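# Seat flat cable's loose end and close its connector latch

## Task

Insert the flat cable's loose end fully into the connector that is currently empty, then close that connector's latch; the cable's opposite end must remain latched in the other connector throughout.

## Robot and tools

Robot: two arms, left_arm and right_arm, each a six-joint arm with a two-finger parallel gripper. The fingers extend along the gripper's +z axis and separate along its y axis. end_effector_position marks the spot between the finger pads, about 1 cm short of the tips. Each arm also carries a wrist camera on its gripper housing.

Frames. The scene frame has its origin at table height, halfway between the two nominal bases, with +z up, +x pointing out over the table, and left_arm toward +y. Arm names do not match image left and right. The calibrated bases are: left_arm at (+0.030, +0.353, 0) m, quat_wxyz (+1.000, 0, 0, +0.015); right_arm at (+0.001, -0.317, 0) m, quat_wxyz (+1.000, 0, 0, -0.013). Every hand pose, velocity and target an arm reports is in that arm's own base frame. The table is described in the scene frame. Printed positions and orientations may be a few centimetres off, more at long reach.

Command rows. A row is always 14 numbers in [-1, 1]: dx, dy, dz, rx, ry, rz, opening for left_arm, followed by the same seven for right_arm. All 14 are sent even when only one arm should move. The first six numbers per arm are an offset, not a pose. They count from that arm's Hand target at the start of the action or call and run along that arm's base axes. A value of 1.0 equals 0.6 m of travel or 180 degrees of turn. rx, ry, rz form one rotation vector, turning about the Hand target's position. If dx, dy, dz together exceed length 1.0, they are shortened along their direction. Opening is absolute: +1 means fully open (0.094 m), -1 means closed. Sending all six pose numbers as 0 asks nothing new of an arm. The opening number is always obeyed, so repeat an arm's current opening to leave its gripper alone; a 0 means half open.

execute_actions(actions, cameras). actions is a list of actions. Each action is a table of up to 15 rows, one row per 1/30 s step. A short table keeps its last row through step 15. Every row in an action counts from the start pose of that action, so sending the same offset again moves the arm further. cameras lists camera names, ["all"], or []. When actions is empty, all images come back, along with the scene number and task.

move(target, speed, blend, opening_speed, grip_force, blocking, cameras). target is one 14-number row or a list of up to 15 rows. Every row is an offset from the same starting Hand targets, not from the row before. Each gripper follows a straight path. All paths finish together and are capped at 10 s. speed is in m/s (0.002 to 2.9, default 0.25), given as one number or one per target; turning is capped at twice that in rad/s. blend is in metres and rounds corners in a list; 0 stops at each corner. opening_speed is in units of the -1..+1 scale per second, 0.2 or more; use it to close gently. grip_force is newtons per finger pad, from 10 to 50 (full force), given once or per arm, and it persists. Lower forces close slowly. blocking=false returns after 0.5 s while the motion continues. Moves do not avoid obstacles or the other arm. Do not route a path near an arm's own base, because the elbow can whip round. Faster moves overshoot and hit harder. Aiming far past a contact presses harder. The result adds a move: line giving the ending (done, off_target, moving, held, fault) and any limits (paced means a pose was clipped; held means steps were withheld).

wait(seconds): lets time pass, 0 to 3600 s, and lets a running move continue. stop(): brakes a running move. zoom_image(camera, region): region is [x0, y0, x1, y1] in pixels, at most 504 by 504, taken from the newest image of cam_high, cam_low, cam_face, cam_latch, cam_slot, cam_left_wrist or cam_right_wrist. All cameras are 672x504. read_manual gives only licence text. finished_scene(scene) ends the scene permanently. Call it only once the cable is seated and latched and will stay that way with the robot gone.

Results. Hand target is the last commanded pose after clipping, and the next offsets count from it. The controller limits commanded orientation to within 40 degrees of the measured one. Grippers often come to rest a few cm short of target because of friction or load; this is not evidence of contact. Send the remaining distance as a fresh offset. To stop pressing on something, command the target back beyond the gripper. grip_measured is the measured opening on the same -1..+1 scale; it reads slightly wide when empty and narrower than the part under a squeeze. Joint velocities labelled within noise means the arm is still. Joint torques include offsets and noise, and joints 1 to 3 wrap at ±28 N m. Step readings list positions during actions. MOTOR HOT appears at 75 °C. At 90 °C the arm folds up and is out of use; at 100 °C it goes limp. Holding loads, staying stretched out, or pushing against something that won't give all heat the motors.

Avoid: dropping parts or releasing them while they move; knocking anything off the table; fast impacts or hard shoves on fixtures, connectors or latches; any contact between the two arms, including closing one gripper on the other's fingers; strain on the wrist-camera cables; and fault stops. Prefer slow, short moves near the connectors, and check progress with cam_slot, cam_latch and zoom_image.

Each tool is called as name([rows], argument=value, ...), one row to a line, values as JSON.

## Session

execute_actions(actions=[])

Scene clock: 0.00 s.
left_arm: end_effector_position=(+0.4594, +0.0718, +0.3482) grip_measured=+1.000 end_effector_quat_wxyz=(+0.520, -0.230, +0.821, +0.057) | right_arm: end_effector_position=(+0.3916, -0.0221, +0.2397) grip_measured=+1.000 end_effector_quat_wxyz=(+0.520, +0.126, +0.841, -0.075)
Joint positions: left_arm=[0.035 1.531 1.617 -0.581 -0.308 -0.327 0.094] | right_arm=[0.098 1.201 0.918 -0.213 0.347 0.187 0.094]
Joint velocities: within noise
Joint torques (N m): no reading
Heat: left arm: 40 °C; right arm: 34 °C.
Hand target: left_arm +0.4575, +0.0723, +0.3597; +0.532, -0.231, +0.813, +0.055 | right_arm +0.3904, -0.0227, +0.2419; +0.520, +0.127, +0.841, -0.076
Tool commands: left_gripper/opening=+1.0 right_gripper/opening=+1.0

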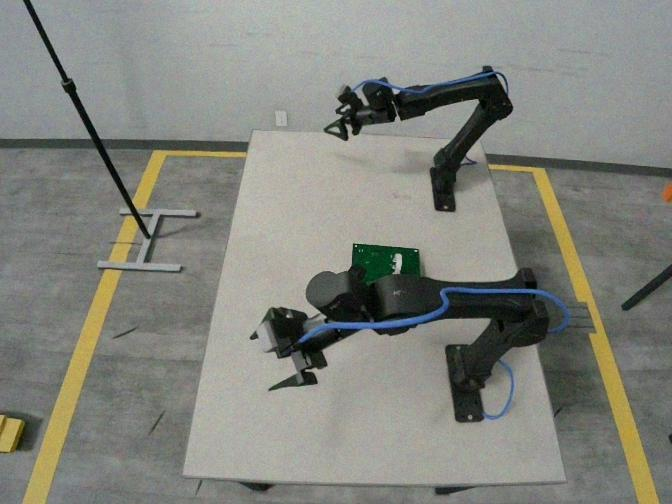

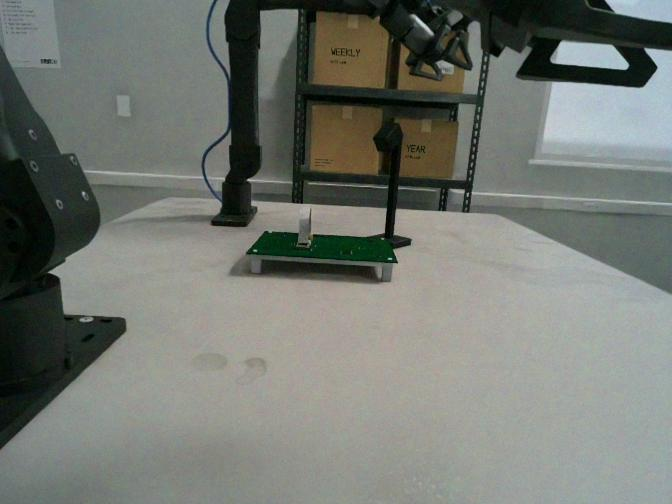

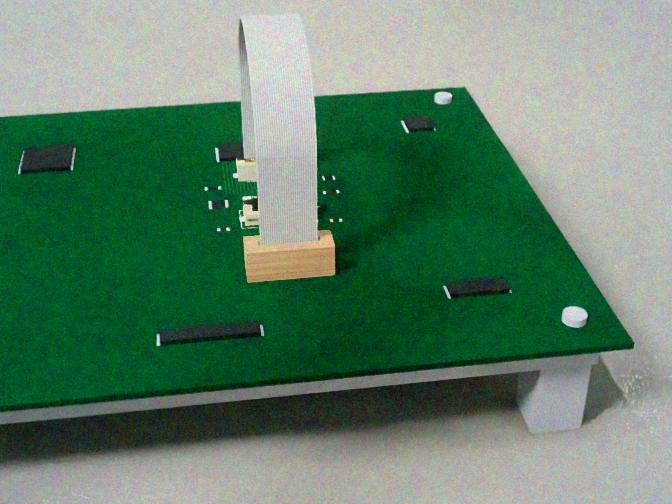

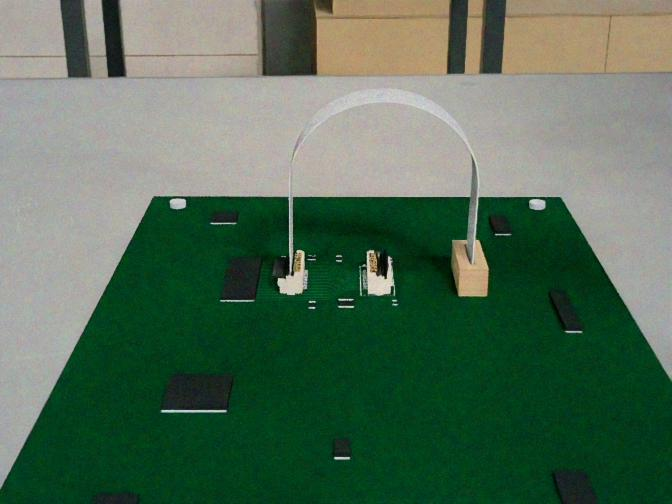

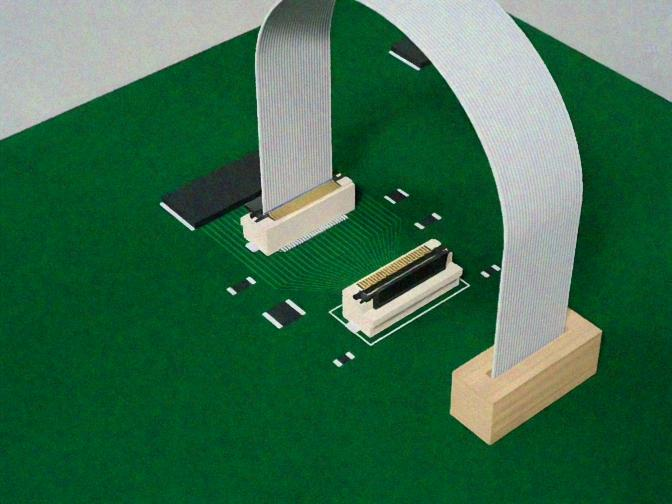

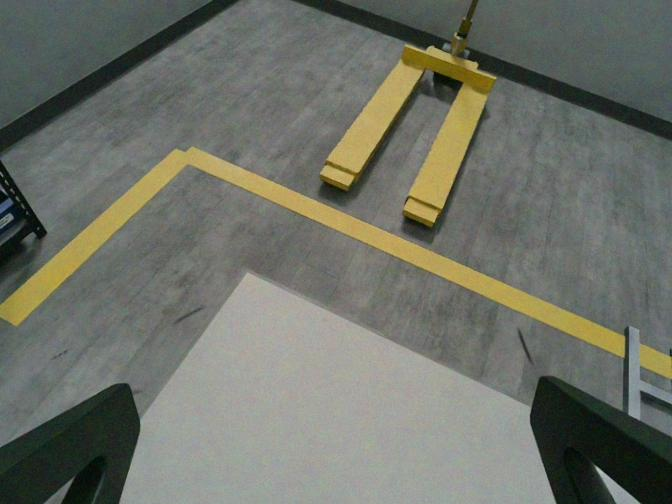

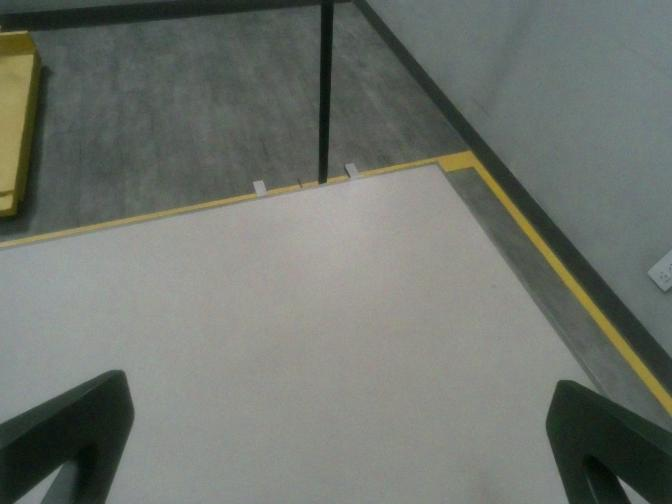

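execute_actions(actions=[], cameras=["cam_high","cam_low","cam_face","cam_latch","cam_slot"])

Scene clock: 53.80 s.
left_arm: end_effector_position=(+0.4594, +0.0718, +0.3482) grip_measured=+1.000 end_effector_quat_wxyz=(+0.520, -0.230, +0.821, +0.057) | right_arm: end_effector_position=(+0.3916, -0.0221, +0.2397) grip_measured=+1.000 end_effector_quat_wxyz=(+0.520, +0.126, +0.841, -0.075)
Joint positions: left_arm=[0.035 1.531 1.617 -0.581 -0.308 -0.327 0.094] | right_arm=[0.098 1.201 0.918 -0.213 0.347 0.187 0.094]
Joint velocities: within noise
Joint torques (N m): left_arm=[-0.01 -7.49 6.54 1.9 -0.11 -0.02] | right_arm=[-0.01 -4.44 9.32 1.88 0.1 0]
Heat: left arm: 42 °C; right arm: 35 °C.
Hand target: left_arm +0.4575, +0.0723, +0.3597; +0.532, -0.231, +0.813, +0.055 | right_arm +0.3904, -0.0227, +0.2419; +0.520, +0.127, +0.841, -0.076
Tool commands: left_gripper/opening=+1.0 right_gripper/opening=+1.0
Images, in order (width x height): cam_high 672x504, cam_low 672x504, cam_face 672x504, cam_latch 672x504, cam_slot 672x504.

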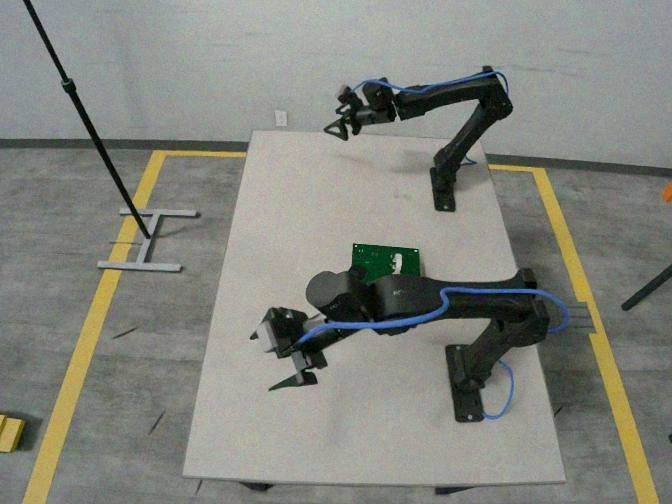

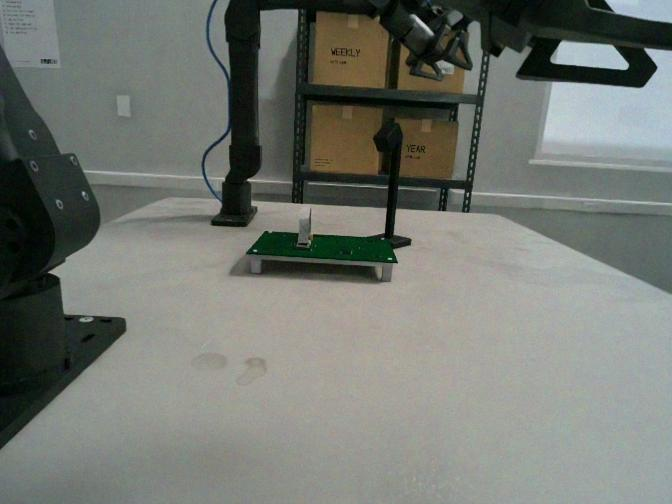

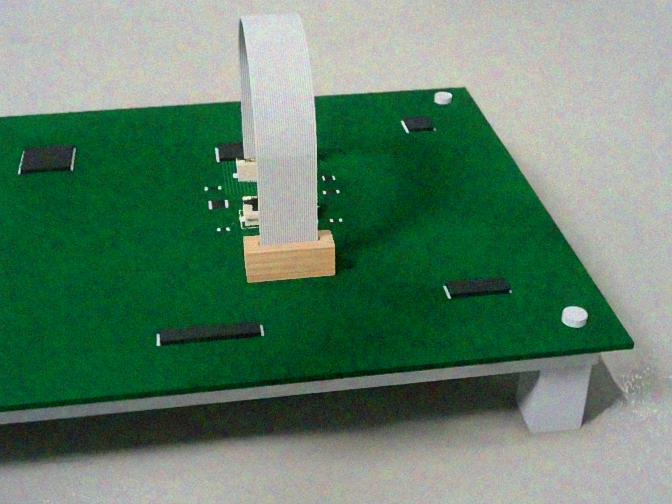

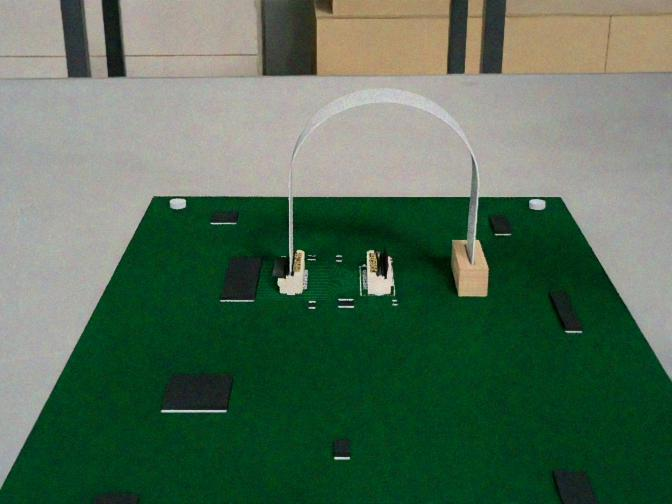

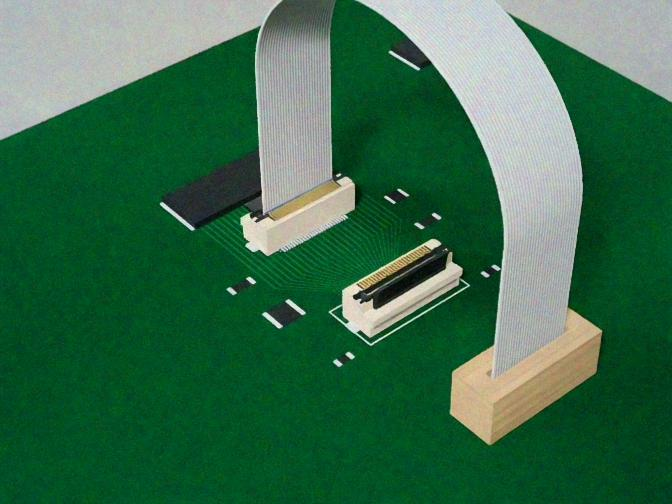

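move([
  [0,0,0,0,0,0,1,-0.234,0.321,0.0,-0.0005,-0.012,0.05,-0.5],
  [0,0,0,0,0,0,1,-0.434,0.613,-0.103,-0.0011,-0.0241,0.1004,-0.5],
], blend=0.05, speed=0.18, opening_speed=0.8, cameras=["cam_high","cam_face","cam_latch","cam_low"])

Scene clock: 108.77 s.
left_arm: end_effector_position=(+0.4594, +0.0718, +0.3482) grip_measured=+1.000 end_effector_quat_wxyz=(+0.520, -0.230, +0.821, +0.057) | right_arm: end_effector_position=(+0.1292, +0.3397, +0.1761) grip_measured=-0.498 end_effector_quat_wxyz=(+0.549, -0.007, +0.836, +0.009)
Joint positions: left_arm=[0.035 1.531 1.617 -0.581 -0.308 -0.327 0.094] | right_arm=[1.675 1.894 1.445 -1.304 1.155 1.777 0.024]
Joint torques (N m): left_arm=[-0.02 -7.53 6.46 1.89 -0.11 -0.02] | right_arm=[-0.06 -7.42 9.58 -0.07 0.71 0.08]
Heat: left arm: 42 °C; right arm: 34 °C.
Hand target: left_arm +0.4575, +0.0723, +0.3597; +0.532, -0.231, +0.813, +0.055 | right_arm +0.1299, +0.3451, +0.1800; +0.557, -0.005, +0.830, +0.010
Off the commanded pose: left_arm 0.012 m, 2 deg | right_arm 0.007 m, 1 deg.
move: done
Images, in order (width x height): cam_high 672x504, cam_low 672x504, cam_face 672x504, cam_latch 672x504.

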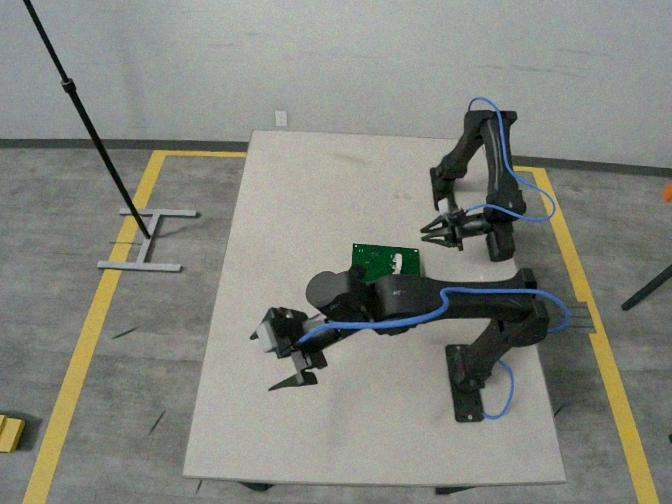

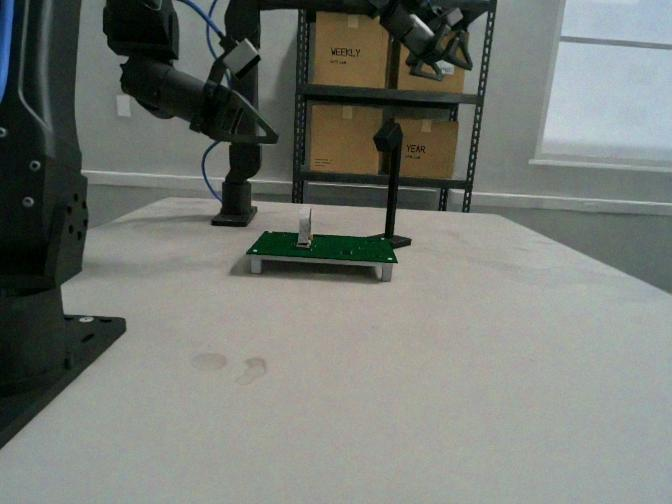

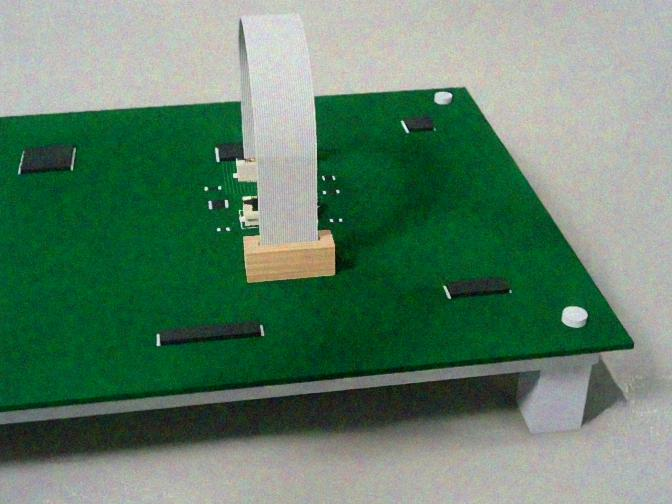

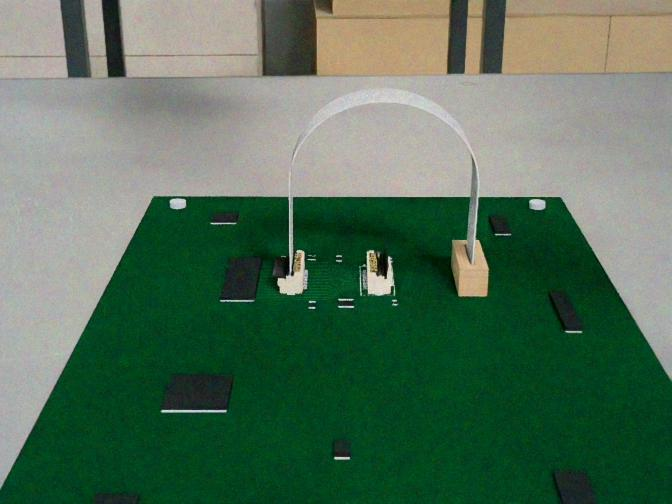

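move(target=[0,0,0,0,0,0,1,0.0085,0.063,-0.192,0,0,0,-0.5], speed=0.12, cameras=["cam_latch","cam_slot","cam_face"])

zoom_image(camera="cam_latch", region=[338, 200, 498, 310])

zoom_image(camera="cam_face", region=[180, 120, 380, 300])

Scene clock: 136.53 s.
left_arm: end_effector_position=(+0.4594, +0.0718, +0.3482) grip_measured=+1.000 end_effector_quat_wxyz=(+0.520, -0.230, +0.821, +0.057) | right_arm: end_effector_position=(+0.1308, +0.3865, +0.0711) grip_measured=-0.498 end_effector_quat_wxyz=(+0.547, +0.001, +0.837, +0.020)
Joint positions: left_arm=[0.035 1.531 1.617 -0.581 -0.308 -0.327 0.094] | right_arm=[1.658 2.177 1.429 -0.943 1.156 1.738 0.024]
Joint torques (N m): left_arm=[0.02 -7.53 6.45 1.9 -0.11 -0.02] | right_arm=[-0.35 -9.66 4.57 0.3 0.74 0]
Heat: left arm: 43 °C; right arm: 34 °C.
Hand target: left_arm +0.4575, +0.0723, +0.3597; +0.532, -0.231, +0.813, +0.055 | right_arm +0.1351, +0.3830, +0.0649; +0.557, -0.005, +0.830, +0.010
Off the commanded pose: left_arm 0.012 m, 2 deg | right_arm 0.008 m, 2 deg.
move: done
Images, in order (width x height): cam_face 672x504, cam_latch 672x504, cam_slot 672x504.

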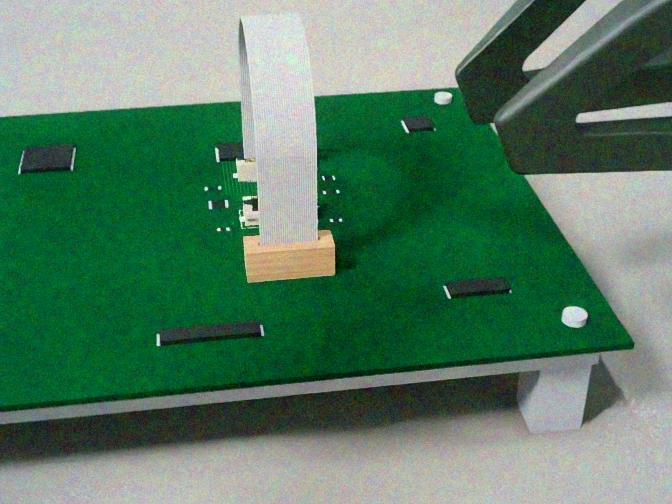

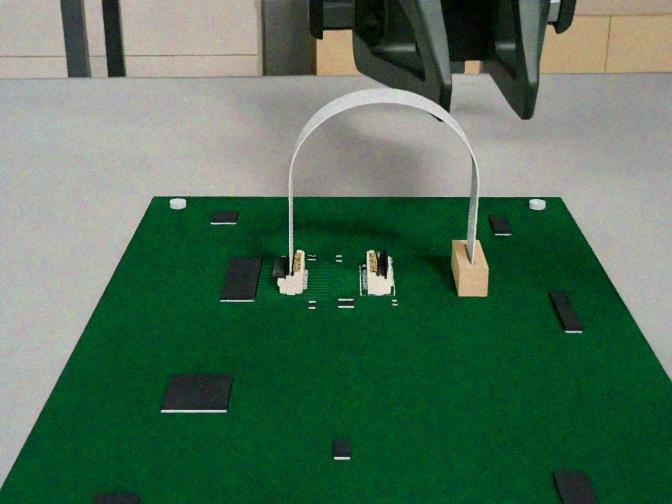

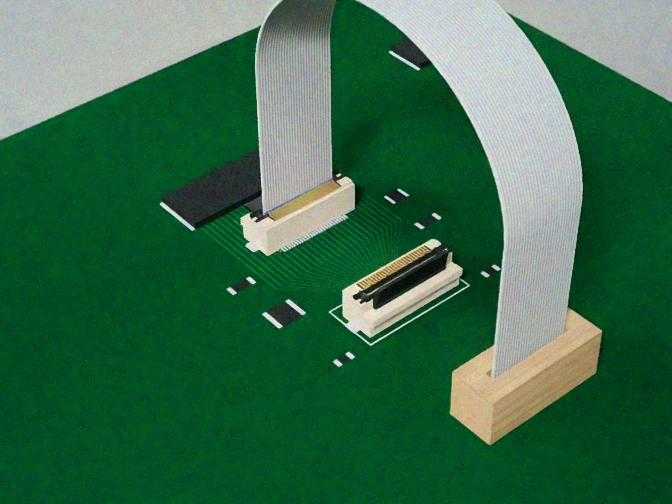

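Scaled by 3.150 from the camera's image (finer frame: 960x720).

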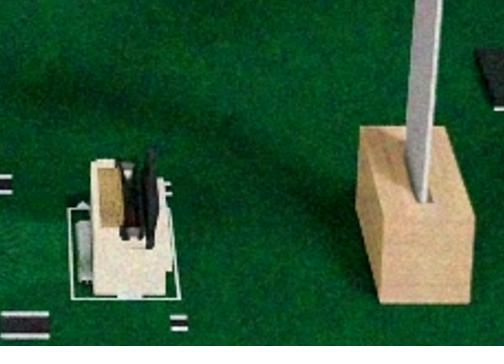

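Scaled by 2.520 from the camera's image (finer frame: 960x720).

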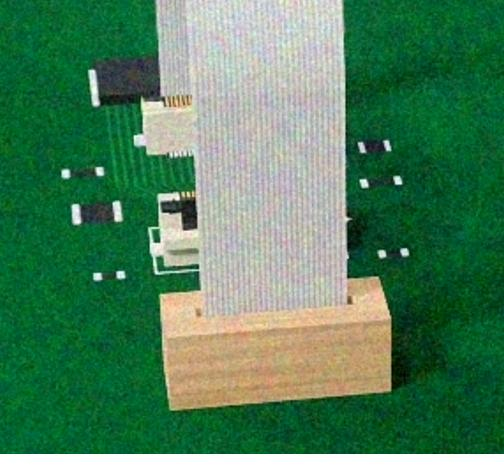

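move(target=[0,0,0,0,0,0,1,0.015,-0.0108,-0.0155,0,0,0,-0.5], speed=0.06, cameras=["cam_latch","cam_face"])

Scene clock: 167.50 s.
left_arm: end_effector_position=(+0.4594, +0.0718, +0.3482) grip_measured=+1.000 end_effector_quat_wxyz=(+0.520, -0.230, +0.821, +0.057) | right_arm: end_effector_position=(+0.1409, +0.3811, +0.0569) grip_measured=-0.498 end_effector_quat_wxyz=(+0.547, -0.001, +0.837, +0.015)
Joint positions: left_arm=[0.035 1.531 1.617 -0.581 -0.308 -0.327 0.094] | right_arm=[1.633 2.177 1.366 -0.835 1.157 1.68 0.024]
Joint torques (N m): left_arm=[-0.01 -7.51 6.46 1.9 -0.11 -0.02] | right_arm=[-0.35 -10.85 4.18 0.4 0.74 -0.01]
Heat: left arm: 43 °C; right arm: 36 °C.
Hand target: left_arm +0.4575, +0.0723, +0.3597; +0.532, -0.231, +0.813, +0.055 | right_arm +0.1440, +0.3766, +0.0556; +0.557, -0.005, +0.830, +0.010
Off the commanded pose: left_arm 0.012 m, 2 deg | right_arm 0.006 m, 2 deg.
move: done
Images, in order (width x height): cam_face 672x504, cam_latch 672x504.

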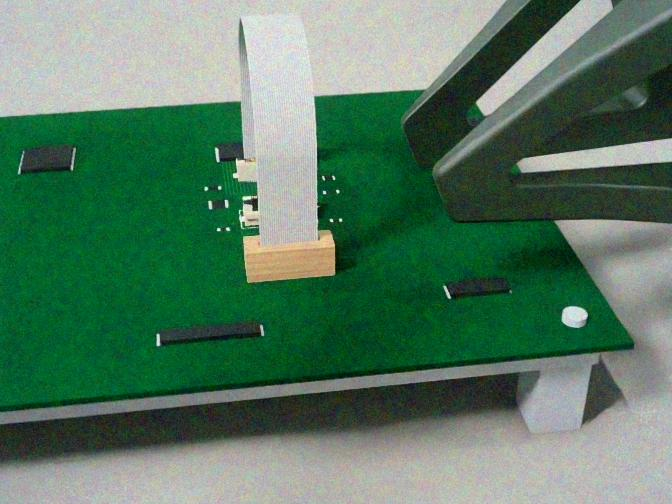

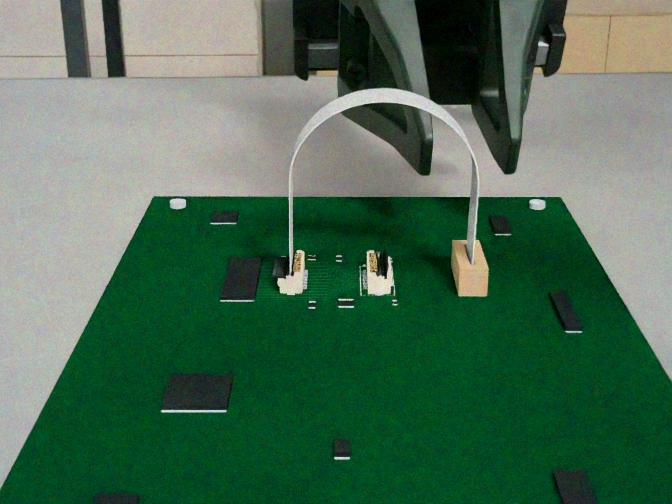

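move(target=[0,0,0,0,0,0,1,0.0675,-0.0025,-0.002,0,0,0,-0.5], speed=0.05, cameras=["cam_latch","cam_face","cam_slot"])

zoom_image(camera="cam_latch", region=[398, 180, 538, 310])

zoom_image(camera="cam_face", region=[200, 150, 380, 290])

Scene clock: 194.30 s.
left_arm: end_effector_position=(+0.4594, +0.0718, +0.3482) grip_measured=+1.000 end_effector_quat_wxyz=(+0.520, -0.230, +0.821, +0.057) | right_arm: end_effector_position=(+0.1820, +0.3792, +0.0455) grip_measured=-0.498 end_effector_quat_wxyz=(+0.550, -0.011, +0.835, +0.005)
Joint positions: left_arm=[0.035 1.531 1.617 -0.581 -0.308 -0.327 0.094] | right_arm=[1.525 2.151 1.257 -0.519 1.16 1.395 0.024]
Joint torques (N m): left_arm=[0.01 -7.54 6.49 1.89 -0.11 -0.02] | right_arm=[-0.34 -13.76 4.25 0.72 0.68 -0.01]
Heat: left arm: 43 °C; right arm: 38 °C.
Hand target: left_arm +0.4575, +0.0723, +0.3597; +0.532, -0.231, +0.813, +0.055 | right_arm +0.1846, +0.3750, +0.0544; +0.557, -0.005, +0.830, +0.010
Off the commanded pose: left_arm 0.012 m, 2 deg | right_arm 0.010 m, 1 deg.
move: done
Images, in order (width x height): cam_face 672x504, cam_latch 672x504, cam_slot 672x504.

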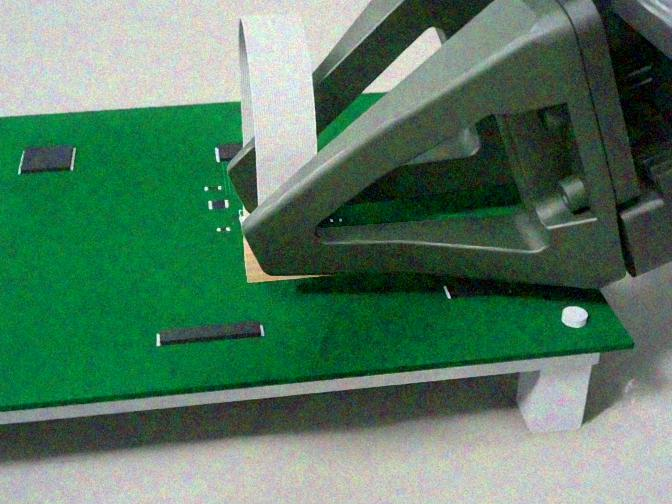

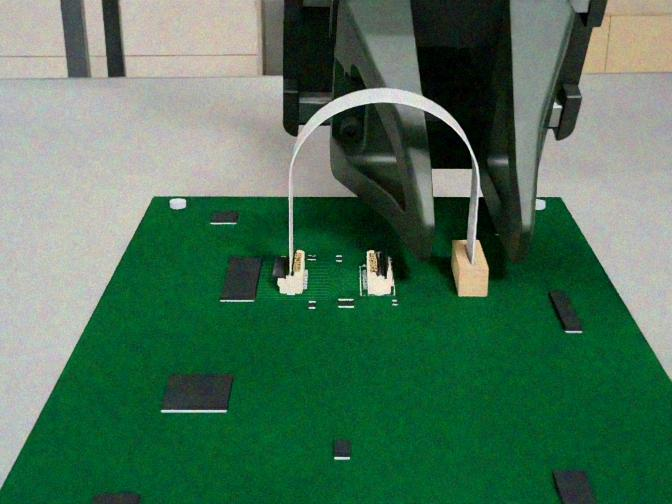

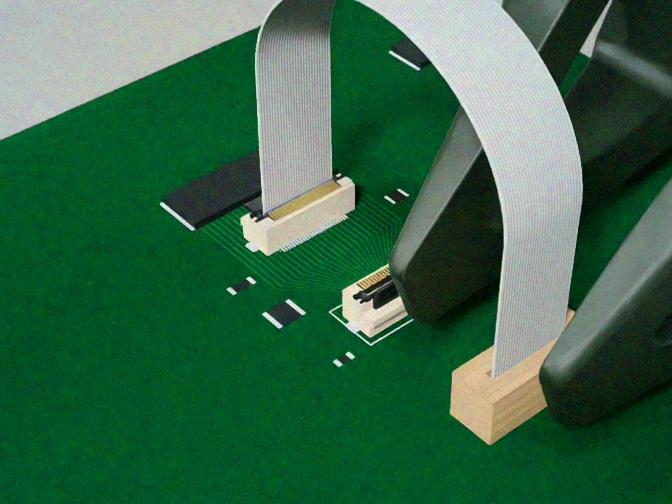

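Scaled by 3.600 from the camera's image (finer frame: 960x720).

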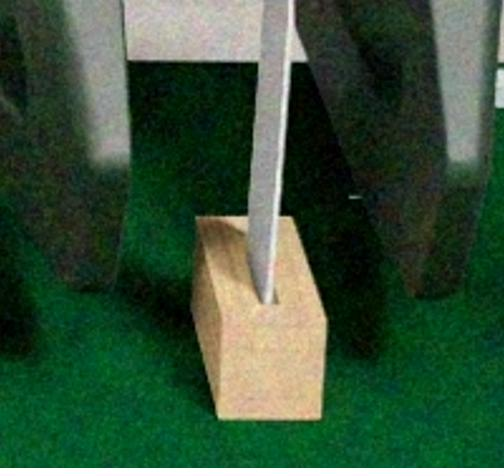

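Scaled by 2.800 from the camera's image (finer frame: 960x720).

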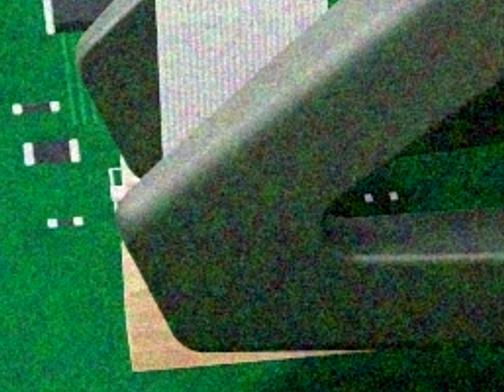

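move(target=[0,0,0,0,0,0,1,0,0.001,0.015,0,0,0,-0.5], speed=0.03, cameras=["cam_latch","cam_face"])

Scene clock: 204.37 s.
left_arm: end_effector_position=(+0.4594, +0.0718, +0.3482) grip_measured=+1.000 end_effector_quat_wxyz=(+0.520, -0.230, +0.821, +0.057) | right_arm: end_effector_position=(+0.1821, +0.3807, +0.0534) grip_measured=-0.498 end_effector_quat_wxyz=(+0.551, -0.007, +0.835, +0.013)
Joint positions: left_arm=[0.035 1.531 1.617 -0.581 -0.308 -0.327 0.094] | right_arm=[1.525 2.13 1.257 -0.519 1.16 1.391 0.024]
Joint torques (N m): left_arm=[0.01 -7.53 6.46 1.9 -0.11 -0.02] | right_arm=[-0.62 -13.39 5.33 0.42 0.67 -0.06]
Heat: left arm: 43 °C; right arm: 37 °C.
Hand target: left_arm +0.4575, +0.0723, +0.3597; +0.532, -0.231, +0.813, +0.055 | right_arm +0.1846, +0.3756, +0.0633; +0.557, -0.005, +0.830, +0.010
Off the commanded pose: left_arm 0.012 m, 2 deg | right_arm 0.011 m, 1 deg.
move: off_target (right_arm)
Images, in order (width x height): cam_face 672x504, cam_latch 672x504.

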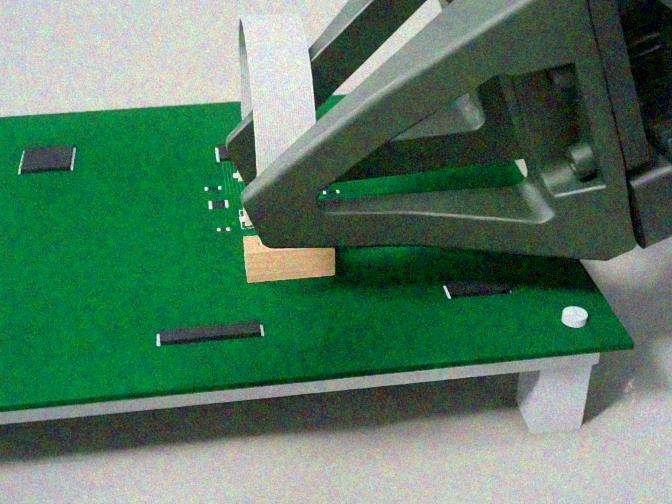

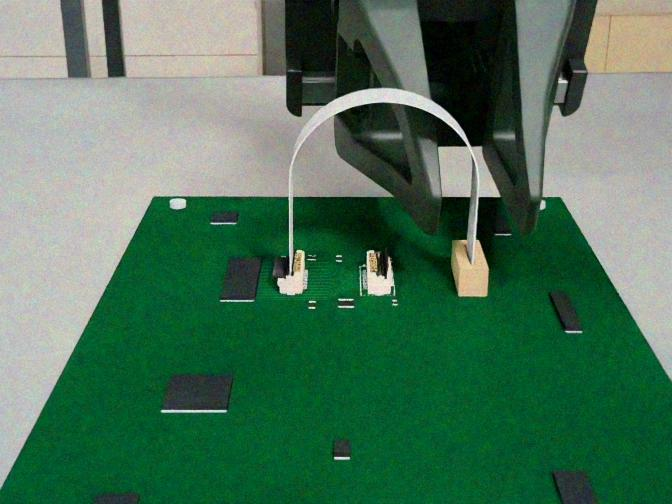

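move(target=[0,0,0,0,0,0,1,0,0,0,0,0,0,-1], grip_force=25, opening_speed=0.3, cameras=["cam_latch","cam_face","cam_slot"])

zoom_image(camera="cam_latch", region=[398, 180, 538, 310])

zoom_image(camera="cam_face", region=[200, 150, 380, 290])

Scene clock: 219.00 s.
left_arm: end_effector_position=(+0.4594, +0.0718, +0.3482) grip_measured=+1.000 end_effector_quat_wxyz=(+0.520, -0.230, +0.821, +0.057) | right_arm: end_effector_position=(+0.1821, +0.3807, +0.0534) grip_measured=-0.988 end_effector_quat_wxyz=(+0.551, -0.007, +0.835, +0.013)
Joint positions: left_arm=[0.035 1.531 1.617 -0.581 -0.308 -0.327 0.094] | right_arm=[1.525 2.13 1.257 -0.519 1.16 1.39 0.001]
Joint torques (N m): left_arm=[-0.01 -7.51 6.48 1.9 -0.11 -0.02] | right_arm=[-0.38 -13.42 5.33 0.48 0.68 0]
Heat: left arm: 44 °C; right arm: 37 °C.
Hand target: left_arm +0.4575, +0.0723, +0.3597; +0.532, -0.231, +0.813, +0.055 | right_arm +0.1846, +0.3756, +0.0633; +0.557, -0.005, +0.830, +0.010
Off the commanded pose: left_arm 0.012 m, 2 deg | right_arm 0.011 m, 1 deg.
grip_force (N): 25, 25
move: done
Images, in order (width x height): cam_face 672x504, cam_latch 672x504, cam_slot 672x504.

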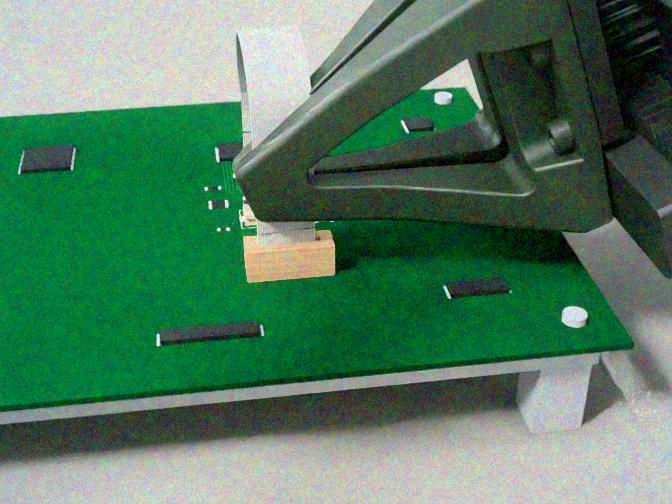

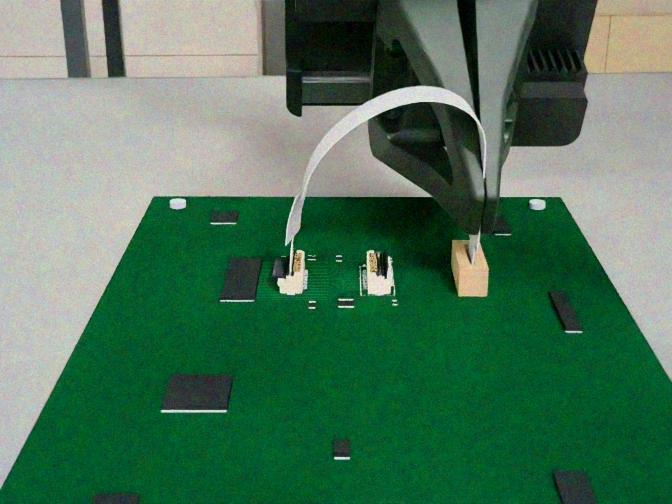

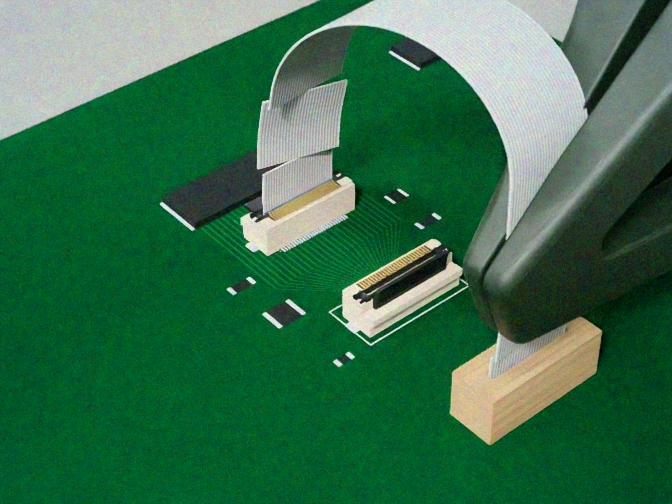

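Scaled by 3.600 from the camera's image (finer frame: 960x720).

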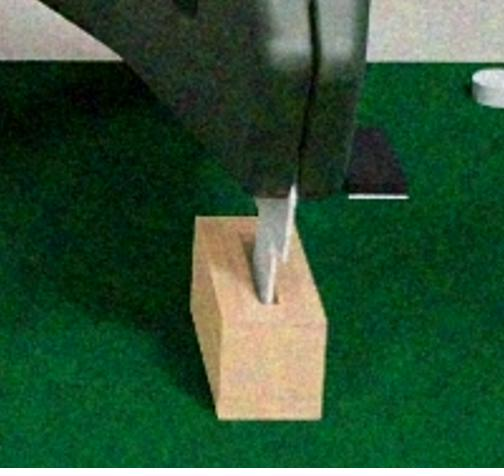

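Scaled by 2.800 from the camera's image (finer frame: 960x720).

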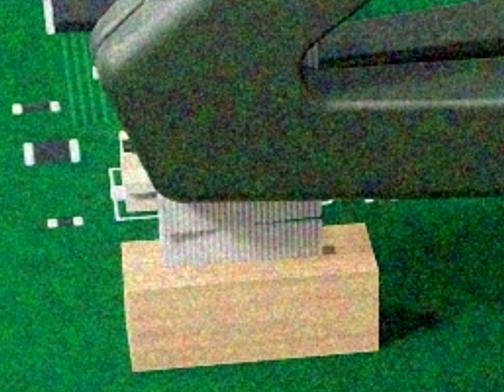

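move(target=[0,0,0,0,0,0,1,0,0,0.021,0,0,0,-1], speed=0.03, cameras=["cam_latch","cam_face","cam_slot"])

zoom_image(camera="cam_latch", region=[398, 180, 538, 310])

zoom_image(camera="cam_face", region=[200, 150, 380, 290])

Scene clock: 231.50 s.
left_arm: end_effector_position=(+0.4594, +0.0718, +0.3482) grip_measured=+1.000 end_effector_quat_wxyz=(+0.520, -0.230, +0.821, +0.057) | right_arm: end_effector_position=(+0.1819, +0.3765, +0.0623) grip_measured=-0.988 end_effector_quat_wxyz=(+0.550, -0.011, +0.835, +0.007)
Joint positions: left_arm=[0.035 1.531 1.617 -0.581 -0.308 -0.327 0.094] | right_arm=[1.525 2.103 1.257 -0.561 1.16 1.39 0.001]
Joint torques (N m): left_arm=[-0.02 -7.53 6.48 1.9 -0.11 -0.02] | right_arm=[-0.47 -13.49 6.84 0.45 0.65 0]
Heat: left arm: 44 °C; right arm: 37 °C.
Hand target: left_arm +0.4575, +0.0723, +0.3597; +0.532, -0.231, +0.813, +0.055 | right_arm +0.1846, +0.3756, +0.0760; +0.557, -0.005, +0.830, +0.010
Off the commanded pose: left_arm 0.012 m, 2 deg | right_arm 0.014 m, 1 deg.
grip_force (N): 25, 25
move: off_target (right_arm)
Images, in order (width x height): cam_face 672x504, cam_latch 672x504, cam_slot 672x504.

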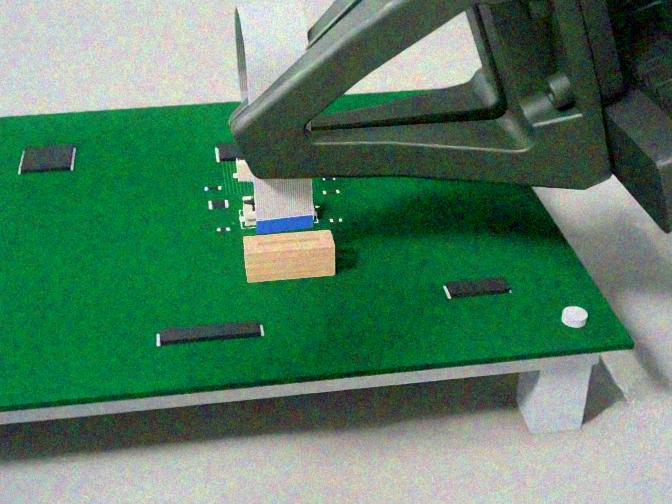

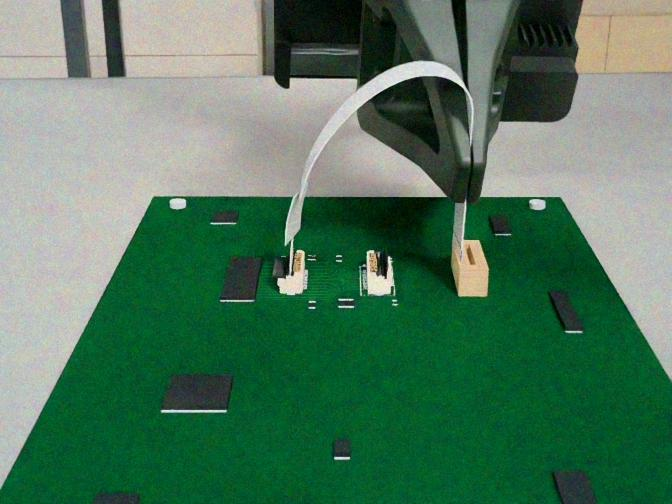

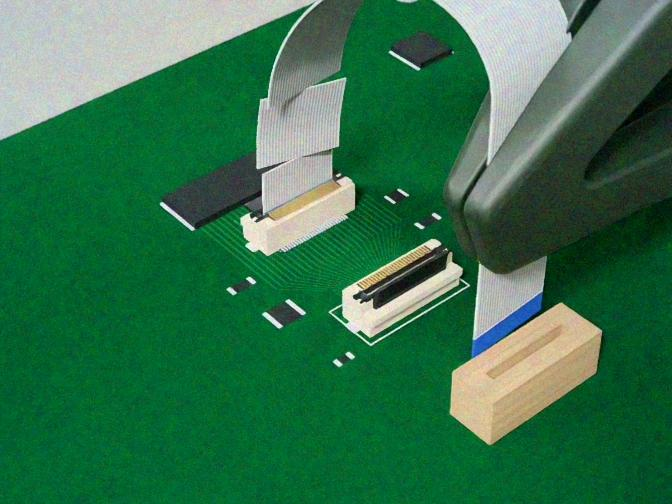

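Scaled by 3.600 from the camera's image (finer frame: 960x720).

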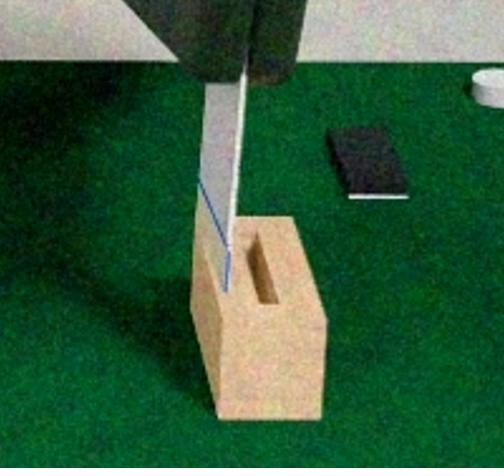

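Scaled by 2.800 from the camera's image (finer frame: 960x720).

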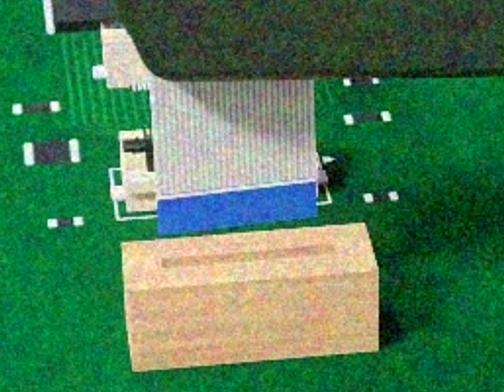

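move([
  [0,0,0,0,0,0,1,0,0.002,0.013,0,0,0,-1],
  [0,0,0,0,0,0,1,0,-0.031,0.013,0,0,0,-1],
], speed=0.04, cameras=["cam_latch","cam_face","cam_slot"])

zoom_image(camera="cam_latch", region=[318, 180, 458, 310])

zoom_image(camera="cam_face", region=[210, 130, 330, 230])

zoom_image(camera="cam_slot", region=[320, 200, 480, 345])

Scene clock: 280.27 s.
left_arm: end_effector_position=(+0.4594, +0.0718, +0.3482) grip_measured=+1.000 end_effector_quat_wxyz=(+0.520, -0.230, +0.821, +0.057) | right_arm: end_effector_position=(+0.1812, +0.3623, +0.0761) grip_measured=-0.988 end_effector_quat_wxyz=(+0.550, -0.012, +0.835, +0.006)
Joint positions: left_arm=[0.035 1.531 1.617 -0.581 -0.308 -0.327 0.094] | right_arm=[1.525 2.028 1.204 -0.581 1.16 1.388 0.001]
Joint torques (N m): left_arm=[-0.01 -7.51 6.46 1.9 -0.11 -0.02] | right_arm=[-0.55 -12.68 4.52 0.78 0.68 -0.03]
Heat: left arm: 44 °C; right arm: 38 °C.
Hand target: left_arm +0.4575, +0.0723, +0.3597; +0.532, -0.231, +0.813, +0.055 | right_arm +0.1846, +0.3571, +0.0838; +0.557, -0.005, +0.830, +0.010
Off the commanded pose: left_arm 0.012 m, 2 deg | right_arm 0.010 m, 1 deg.
grip_force (N): 25, 25
move: done
Images, in order (width x height): cam_face 672x504, cam_latch 672x504, cam_slot 672x504.

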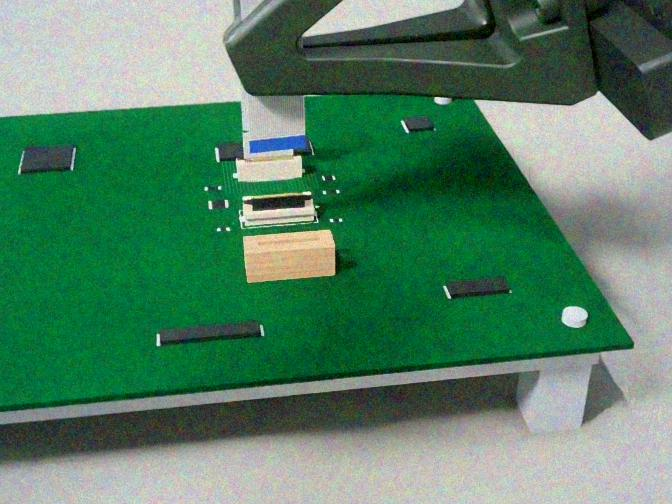

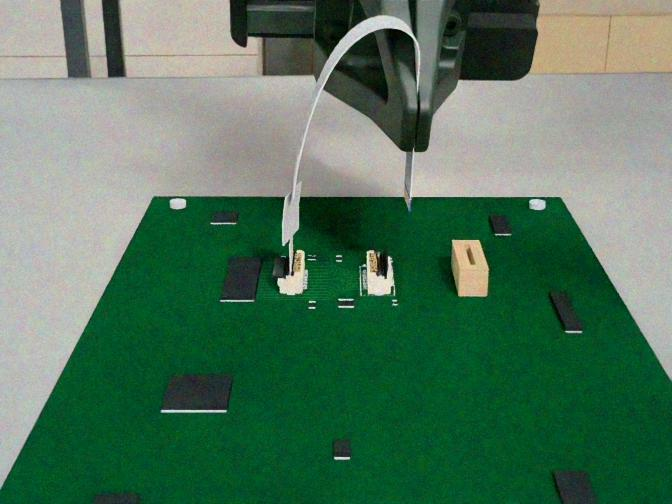

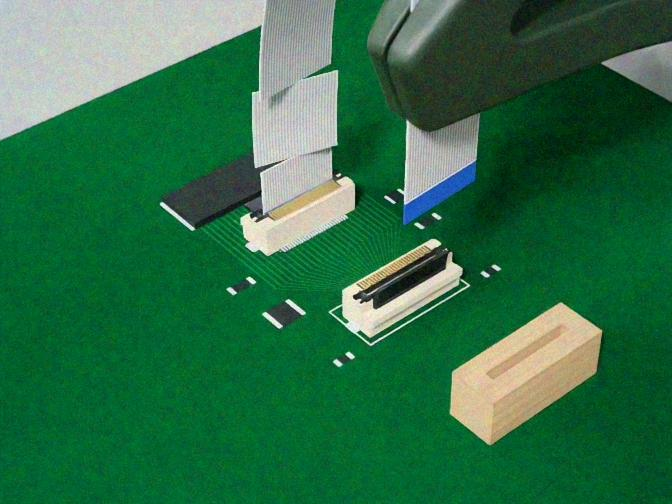

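Scaled by 3.600 from the camera's image (finer frame: 960x720).

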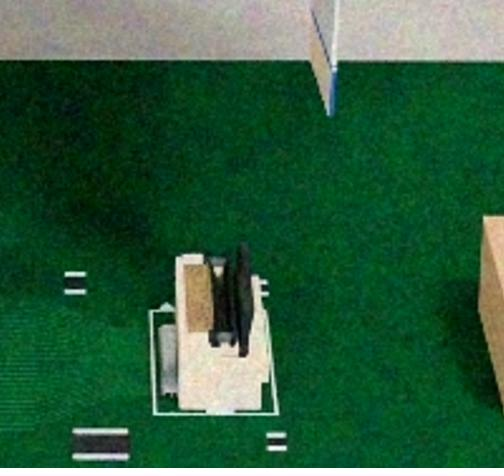

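Scaled by 4.200 from the camera's image (finer frame: 960x720).

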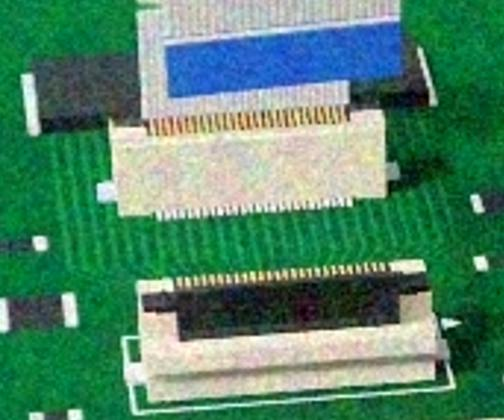

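Scaled by 3.150 from the camera's image (finer frame: 960x720).

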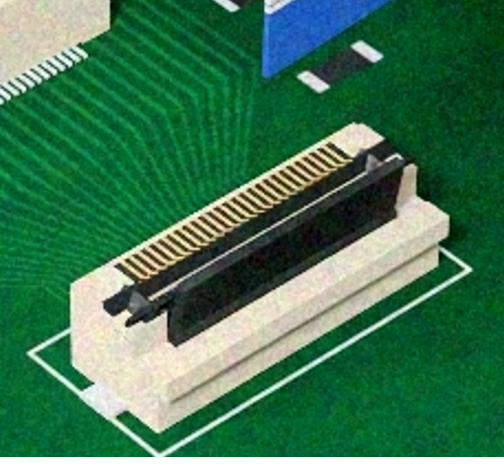

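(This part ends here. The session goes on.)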